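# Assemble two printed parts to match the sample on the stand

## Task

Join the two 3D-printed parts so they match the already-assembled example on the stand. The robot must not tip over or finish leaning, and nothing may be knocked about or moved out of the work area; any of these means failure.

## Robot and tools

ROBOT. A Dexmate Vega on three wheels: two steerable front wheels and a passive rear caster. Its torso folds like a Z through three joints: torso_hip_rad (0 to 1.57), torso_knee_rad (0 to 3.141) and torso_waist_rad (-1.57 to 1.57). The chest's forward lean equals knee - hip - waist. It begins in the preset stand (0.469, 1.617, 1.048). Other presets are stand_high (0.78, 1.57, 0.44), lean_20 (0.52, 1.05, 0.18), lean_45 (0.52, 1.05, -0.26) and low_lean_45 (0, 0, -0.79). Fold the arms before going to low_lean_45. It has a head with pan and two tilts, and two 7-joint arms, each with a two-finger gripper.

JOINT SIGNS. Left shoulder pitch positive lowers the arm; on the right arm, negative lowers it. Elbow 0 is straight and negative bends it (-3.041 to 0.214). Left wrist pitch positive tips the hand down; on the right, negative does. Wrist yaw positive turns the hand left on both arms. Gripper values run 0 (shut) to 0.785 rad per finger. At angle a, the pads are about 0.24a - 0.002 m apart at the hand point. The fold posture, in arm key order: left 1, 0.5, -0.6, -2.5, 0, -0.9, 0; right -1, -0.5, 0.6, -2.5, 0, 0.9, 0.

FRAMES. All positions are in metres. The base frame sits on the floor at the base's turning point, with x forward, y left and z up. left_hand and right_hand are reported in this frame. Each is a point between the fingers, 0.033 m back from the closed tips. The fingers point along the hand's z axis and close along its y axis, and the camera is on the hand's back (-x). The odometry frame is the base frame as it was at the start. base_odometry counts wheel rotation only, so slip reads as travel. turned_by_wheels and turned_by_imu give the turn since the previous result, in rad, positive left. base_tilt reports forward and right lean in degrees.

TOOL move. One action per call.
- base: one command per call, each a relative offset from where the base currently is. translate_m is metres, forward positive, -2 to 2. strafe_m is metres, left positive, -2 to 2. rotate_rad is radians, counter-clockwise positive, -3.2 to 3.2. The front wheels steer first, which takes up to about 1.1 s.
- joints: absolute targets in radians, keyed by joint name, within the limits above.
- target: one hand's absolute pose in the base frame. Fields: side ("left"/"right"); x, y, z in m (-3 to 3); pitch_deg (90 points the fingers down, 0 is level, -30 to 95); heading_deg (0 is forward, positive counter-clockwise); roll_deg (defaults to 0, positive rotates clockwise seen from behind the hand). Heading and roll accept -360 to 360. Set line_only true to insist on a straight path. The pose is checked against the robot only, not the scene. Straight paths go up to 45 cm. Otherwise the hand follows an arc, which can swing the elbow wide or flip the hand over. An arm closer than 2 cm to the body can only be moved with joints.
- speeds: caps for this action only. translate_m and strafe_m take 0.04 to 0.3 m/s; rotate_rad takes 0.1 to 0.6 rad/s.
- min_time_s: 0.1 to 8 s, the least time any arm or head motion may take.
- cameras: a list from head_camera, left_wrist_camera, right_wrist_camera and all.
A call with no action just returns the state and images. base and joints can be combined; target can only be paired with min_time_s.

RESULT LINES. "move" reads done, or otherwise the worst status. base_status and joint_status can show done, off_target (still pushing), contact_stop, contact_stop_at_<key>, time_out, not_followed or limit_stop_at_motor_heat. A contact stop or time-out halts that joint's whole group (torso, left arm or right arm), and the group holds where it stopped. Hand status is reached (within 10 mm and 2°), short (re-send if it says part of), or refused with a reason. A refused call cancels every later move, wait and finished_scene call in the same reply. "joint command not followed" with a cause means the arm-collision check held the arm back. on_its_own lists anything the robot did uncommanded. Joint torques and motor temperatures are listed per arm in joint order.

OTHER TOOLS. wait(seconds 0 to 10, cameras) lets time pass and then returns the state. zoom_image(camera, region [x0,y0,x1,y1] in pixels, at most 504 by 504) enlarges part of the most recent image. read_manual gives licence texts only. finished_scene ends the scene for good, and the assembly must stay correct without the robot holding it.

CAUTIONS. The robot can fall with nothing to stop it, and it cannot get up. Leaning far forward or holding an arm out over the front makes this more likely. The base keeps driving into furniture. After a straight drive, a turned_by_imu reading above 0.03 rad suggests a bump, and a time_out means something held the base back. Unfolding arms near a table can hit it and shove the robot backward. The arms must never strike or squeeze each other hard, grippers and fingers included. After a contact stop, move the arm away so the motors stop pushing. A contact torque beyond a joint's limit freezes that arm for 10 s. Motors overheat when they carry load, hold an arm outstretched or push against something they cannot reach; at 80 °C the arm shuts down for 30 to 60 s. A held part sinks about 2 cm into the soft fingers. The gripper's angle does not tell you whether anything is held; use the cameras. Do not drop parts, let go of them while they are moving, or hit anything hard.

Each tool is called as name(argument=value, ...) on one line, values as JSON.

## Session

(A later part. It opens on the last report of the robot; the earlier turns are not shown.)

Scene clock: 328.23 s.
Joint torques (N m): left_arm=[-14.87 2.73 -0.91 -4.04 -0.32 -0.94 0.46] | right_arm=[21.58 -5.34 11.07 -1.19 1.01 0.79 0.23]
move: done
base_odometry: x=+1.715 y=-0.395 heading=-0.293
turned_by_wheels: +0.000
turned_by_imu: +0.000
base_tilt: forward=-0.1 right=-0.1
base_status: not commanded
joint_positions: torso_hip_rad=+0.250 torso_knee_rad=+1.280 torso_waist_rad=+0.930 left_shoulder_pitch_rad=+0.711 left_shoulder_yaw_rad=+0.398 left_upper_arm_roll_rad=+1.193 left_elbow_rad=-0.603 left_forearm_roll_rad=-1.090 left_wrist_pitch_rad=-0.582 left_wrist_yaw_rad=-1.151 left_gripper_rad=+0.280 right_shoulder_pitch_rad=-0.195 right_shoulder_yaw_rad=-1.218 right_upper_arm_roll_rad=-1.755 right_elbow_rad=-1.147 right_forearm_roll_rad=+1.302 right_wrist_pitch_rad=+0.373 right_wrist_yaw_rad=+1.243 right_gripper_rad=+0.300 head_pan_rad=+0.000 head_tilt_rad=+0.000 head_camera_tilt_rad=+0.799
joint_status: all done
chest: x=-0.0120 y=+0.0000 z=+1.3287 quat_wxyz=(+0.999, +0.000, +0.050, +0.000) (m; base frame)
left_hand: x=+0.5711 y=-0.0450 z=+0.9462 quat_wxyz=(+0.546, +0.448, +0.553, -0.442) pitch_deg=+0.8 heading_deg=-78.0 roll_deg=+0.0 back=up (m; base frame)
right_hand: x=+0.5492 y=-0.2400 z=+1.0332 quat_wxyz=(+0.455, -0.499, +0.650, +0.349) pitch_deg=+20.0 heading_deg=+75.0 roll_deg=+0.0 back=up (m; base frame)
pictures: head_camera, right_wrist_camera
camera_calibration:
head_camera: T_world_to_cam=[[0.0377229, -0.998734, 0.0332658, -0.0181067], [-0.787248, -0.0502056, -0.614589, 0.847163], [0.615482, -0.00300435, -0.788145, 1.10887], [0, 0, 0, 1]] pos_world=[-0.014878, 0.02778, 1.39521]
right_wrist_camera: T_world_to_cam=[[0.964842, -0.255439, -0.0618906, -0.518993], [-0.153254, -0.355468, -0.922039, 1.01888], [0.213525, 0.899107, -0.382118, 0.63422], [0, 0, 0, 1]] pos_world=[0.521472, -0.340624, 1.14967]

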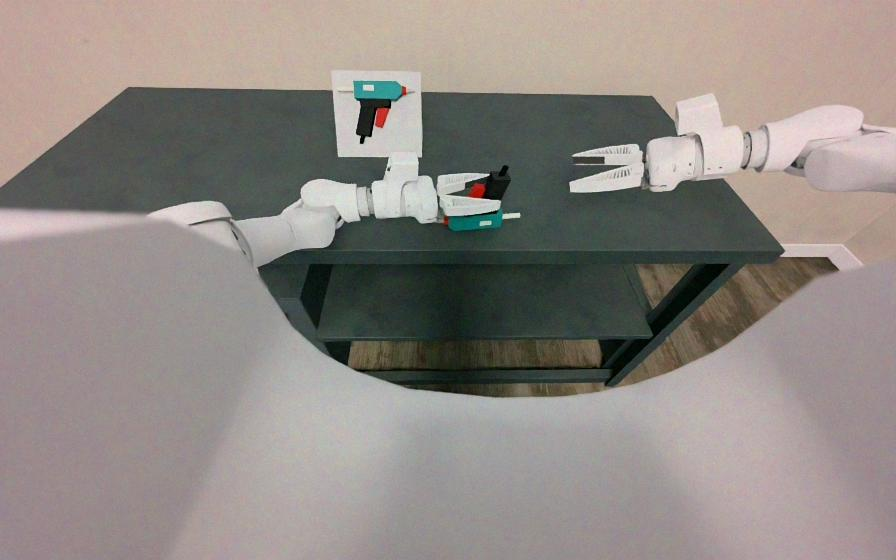

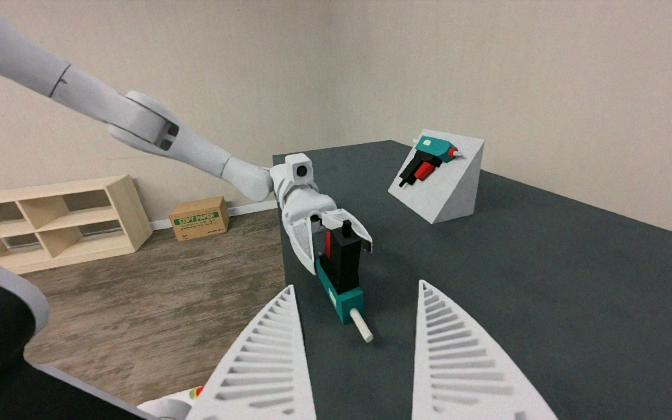

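Stable. Retreat along the hand axis.

move(target={"side":"left","x":0.545,"y":0.07,"z":0.965,"pitch_deg":3,"heading_deg":-77,"line_only":true}, cameras=["head_camera","right_wrist_camera"])

zoom_image(camera="right_wrist_camera", region=[300, 210, 400, 340])

zoom_image(camera="head_camera", region=[430, 150, 530, 250])

Scene clock: 331.57 s.
Joint torques (N m): left_arm=[-13.87 7.13 -10.92 -1.81 -0.53 -0.59 -0.33] | right_arm=[18.07 -4.18 12.67 -0.87 0.87 1.54 0.07]
move: done
base_odometry: x=+1.715 y=-0.395 heading=-0.293
turned_by_wheels: +0.000
turned_by_imu: +0.000
base_tilt: forward=-0.1 right=-0.1
base_status: not commanded
joint_positions: torso_hip_rad=+0.250 torso_knee_rad=+1.280 torso_waist_rad=+0.930 left_shoulder_pitch_rad=+0.782 left_shoulder_yaw_rad=+0.785 left_upper_arm_roll_rad=+1.161 left_elbow_rad=-0.971 left_forearm_roll_rad=-1.145 left_wrist_pitch_rad=-0.517 left_wrist_yaw_rad=-1.157 left_gripper_rad=+0.280 right_shoulder_pitch_rad=-0.195 right_shoulder_yaw_rad=-1.218 right_upper_arm_roll_rad=-1.755 right_elbow_rad=-1.147 right_forearm_roll_rad=+1.302 right_wrist_pitch_rad=+0.373 right_wrist_yaw_rad=+1.243 right_gripper_rad=+0.300 head_pan_rad=+0.000 head_tilt_rad=+0.000 head_camera_tilt_rad=+0.799
joint_status: not commanded
chest: x=-0.0120 y=+0.0000 z=+1.3287 quat_wxyz=(+0.999, +0.000, +0.050, +0.000) (m; base frame)
left_hand: x=+0.5456 y=+0.0683 z=+0.9646 quat_wxyz=(+0.539, +0.451, +0.567, -0.429) pitch_deg=+3.0 heading_deg=-77.0 roll_deg=+0.0 back=up (m; base frame)
left_hand_status: reached (straight line, planned for 1.7 s): 2 mm and 0.0 deg off.
right_hand: x=+0.5492 y=-0.2400 z=+1.0332 quat_wxyz=(+0.455, -0.499, +0.650, +0.349) pitch_deg=+20.0 heading_deg=+75.0 roll_deg=+0.0 back=up (m; base frame)
pictures: head_camera, right_wrist_camera
camera_calibration:
head_camera: T_world_to_cam=[[0.0377229, -0.998734, 0.0332658, -0.0181067], [-0.787248, -0.0502056, -0.614589, 0.847163], [0.615482, -0.00300435, -0.788145, 1.10887], [0, 0, 0, 1]] pos_world=[-0.014878, 0.02778, 1.39521]
right_wrist_camera: T_world_to_cam=[[0.964842, -0.255439, -0.0618906, -0.518993], [-0.153254, -0.355468, -0.922039, 1.01888], [0.213525, 0.899107, -0.382118, 0.63422], [0, 0, 0, 1]] pos_world=[0.521472, -0.340624, 1.14967]

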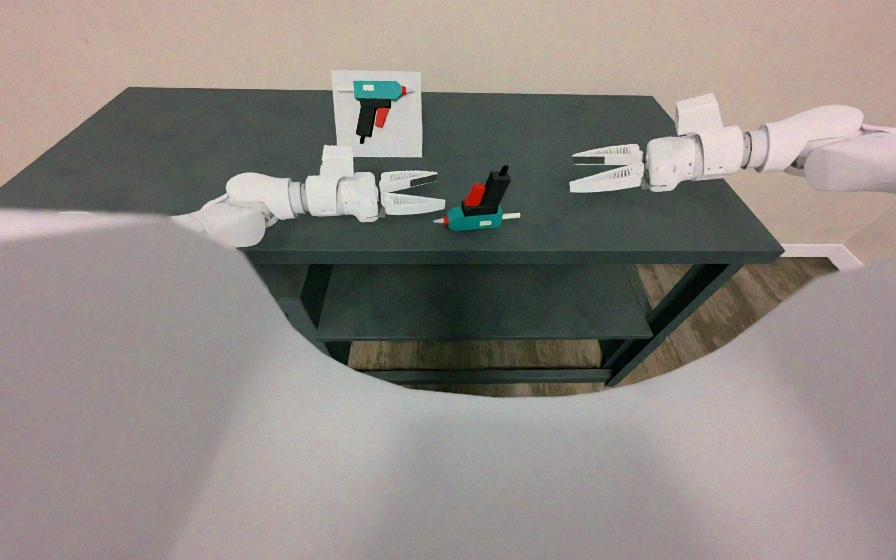

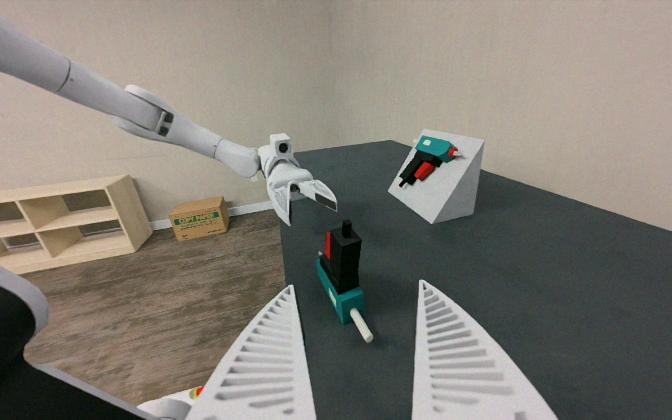

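Scaled by 3.877 from the camera's 672x420 image, which has a finer 960x600 frame.

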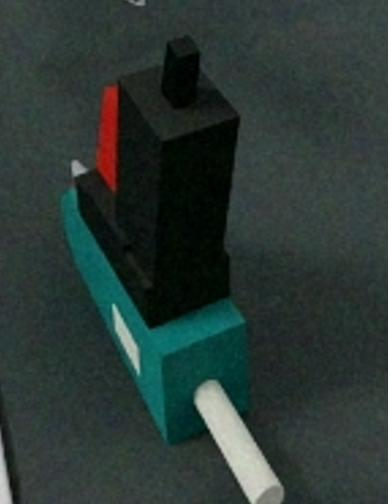

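Scaled by 5.040 from the camera's 896x560 image, which has a finer 960x600 frame.

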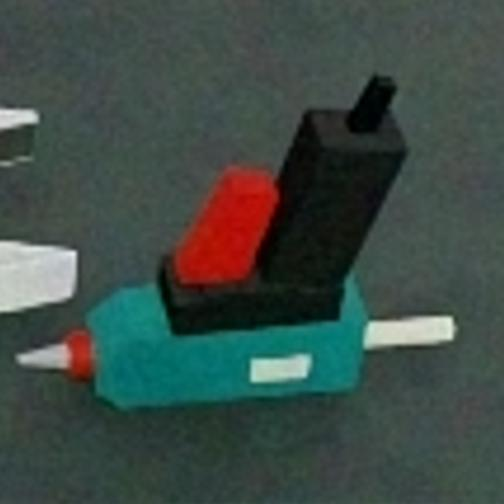

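move(target={"side":"left","x":0.53,"y":0.10,"z":1.0,"pitch_deg":30,"heading_deg":-74,"line_only":true}, cameras=["left_wrist_camera"])

zoom_image(camera="left_wrist_camera", region=[230, 80, 450, 300])

Scene clock: 336.87 s.
Joint torques (N m): left_arm=[-18.45 5.18 -13.71 -1.32 0.06 -0.95 0.41] | right_arm=[21.03 -4.19 11.44 -2.03 0.66 0.63 0.32]
move: done
base_odometry: x=+1.715 y=-0.395 heading=-0.293
turned_by_wheels: +0.000
turned_by_imu: +0.000
base_tilt: forward=+0.0 right=-0.2
base_status: not commanded
joint_positions: torso_hip_rad=+0.250 torso_knee_rad=+1.280 torso_waist_rad=+0.930 left_shoulder_pitch_rad=+0.536 left_shoulder_yaw_rad=+1.248 left_upper_arm_roll_rad=+1.197 left_elbow_rad=-1.743 left_forearm_roll_rad=-0.966 left_wrist_pitch_rad=+0.167 left_wrist_yaw_rad=-0.806 left_gripper_rad=+0.280 right_shoulder_pitch_rad=-0.195 right_shoulder_yaw_rad=-1.218 right_upper_arm_roll_rad=-1.755 right_elbow_rad=-1.147 right_forearm_roll_rad=+1.302 right_wrist_pitch_rad=+0.373 right_wrist_yaw_rad=+1.243 right_gripper_rad=+0.300 head_pan_rad=+0.000 head_tilt_rad=+0.000 head_camera_tilt_rad=+0.799
joint_status: not commanded
chest: x=-0.0120 y=+0.0000 z=+1.3287 quat_wxyz=(+0.999, +0.000, +0.050, +0.000) (m; base frame)
left_hand: x=+0.5301 y=+0.0995 z=+0.9997 quat_wxyz=(+0.400, +0.521, +0.691, -0.302) pitch_deg=+29.8 heading_deg=-74.1 roll_deg=-0.1 back=up (m; base frame)
left_hand_status: reached (straight line, planned for 3.0 s): 1 mm and 0.2 deg off.
right_hand: x=+0.5492 y=-0.2400 z=+1.0332 quat_wxyz=(+0.455, -0.499, +0.650, +0.349) pitch_deg=+20.0 heading_deg=+75.0 roll_deg=+0.0 back=up (m; base frame)
pictures: left_wrist_camera
camera_calibration:
left_wrist_camera: T_world_to_cam=[[-0.960495, -0.277165, -0.0250617, 0.565244], [-0.127448, 0.518137, -0.845749, 0.931682], [0.247397, -0.809144, -0.532992, 0.62459], [0, 0, 0, 1]] pos_world=[0.507134, 0.17931, 1.13504]

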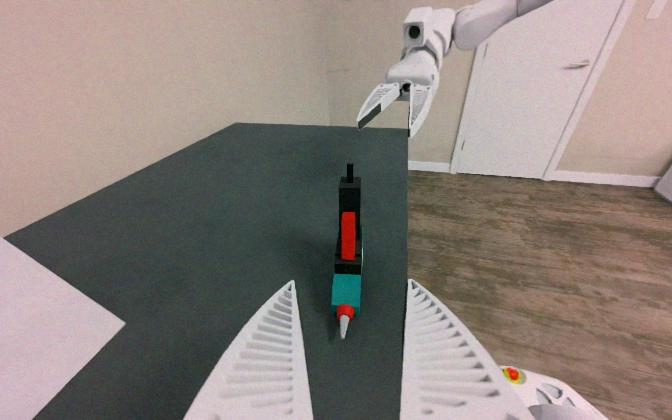

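Scaled by 2.291 from the camera's 672x420 image, which has a finer 960x600 frame.

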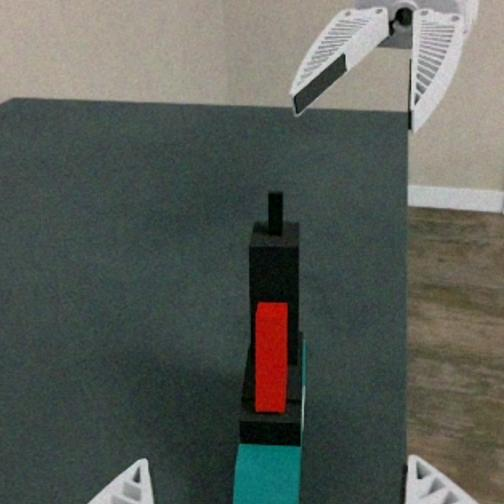

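zoom_image(camera="left_wrist_camera", region=[315, 200, 385, 345])

Scaled by 3.476 from the camera's 672x420 image, which has a finer 960x600 frame.

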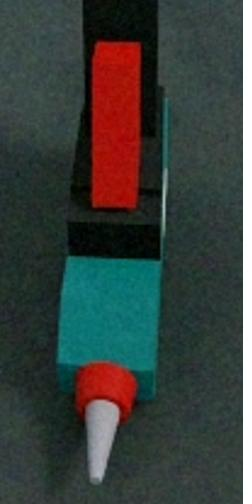

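finished_scene()

The scene is finished: the task was done.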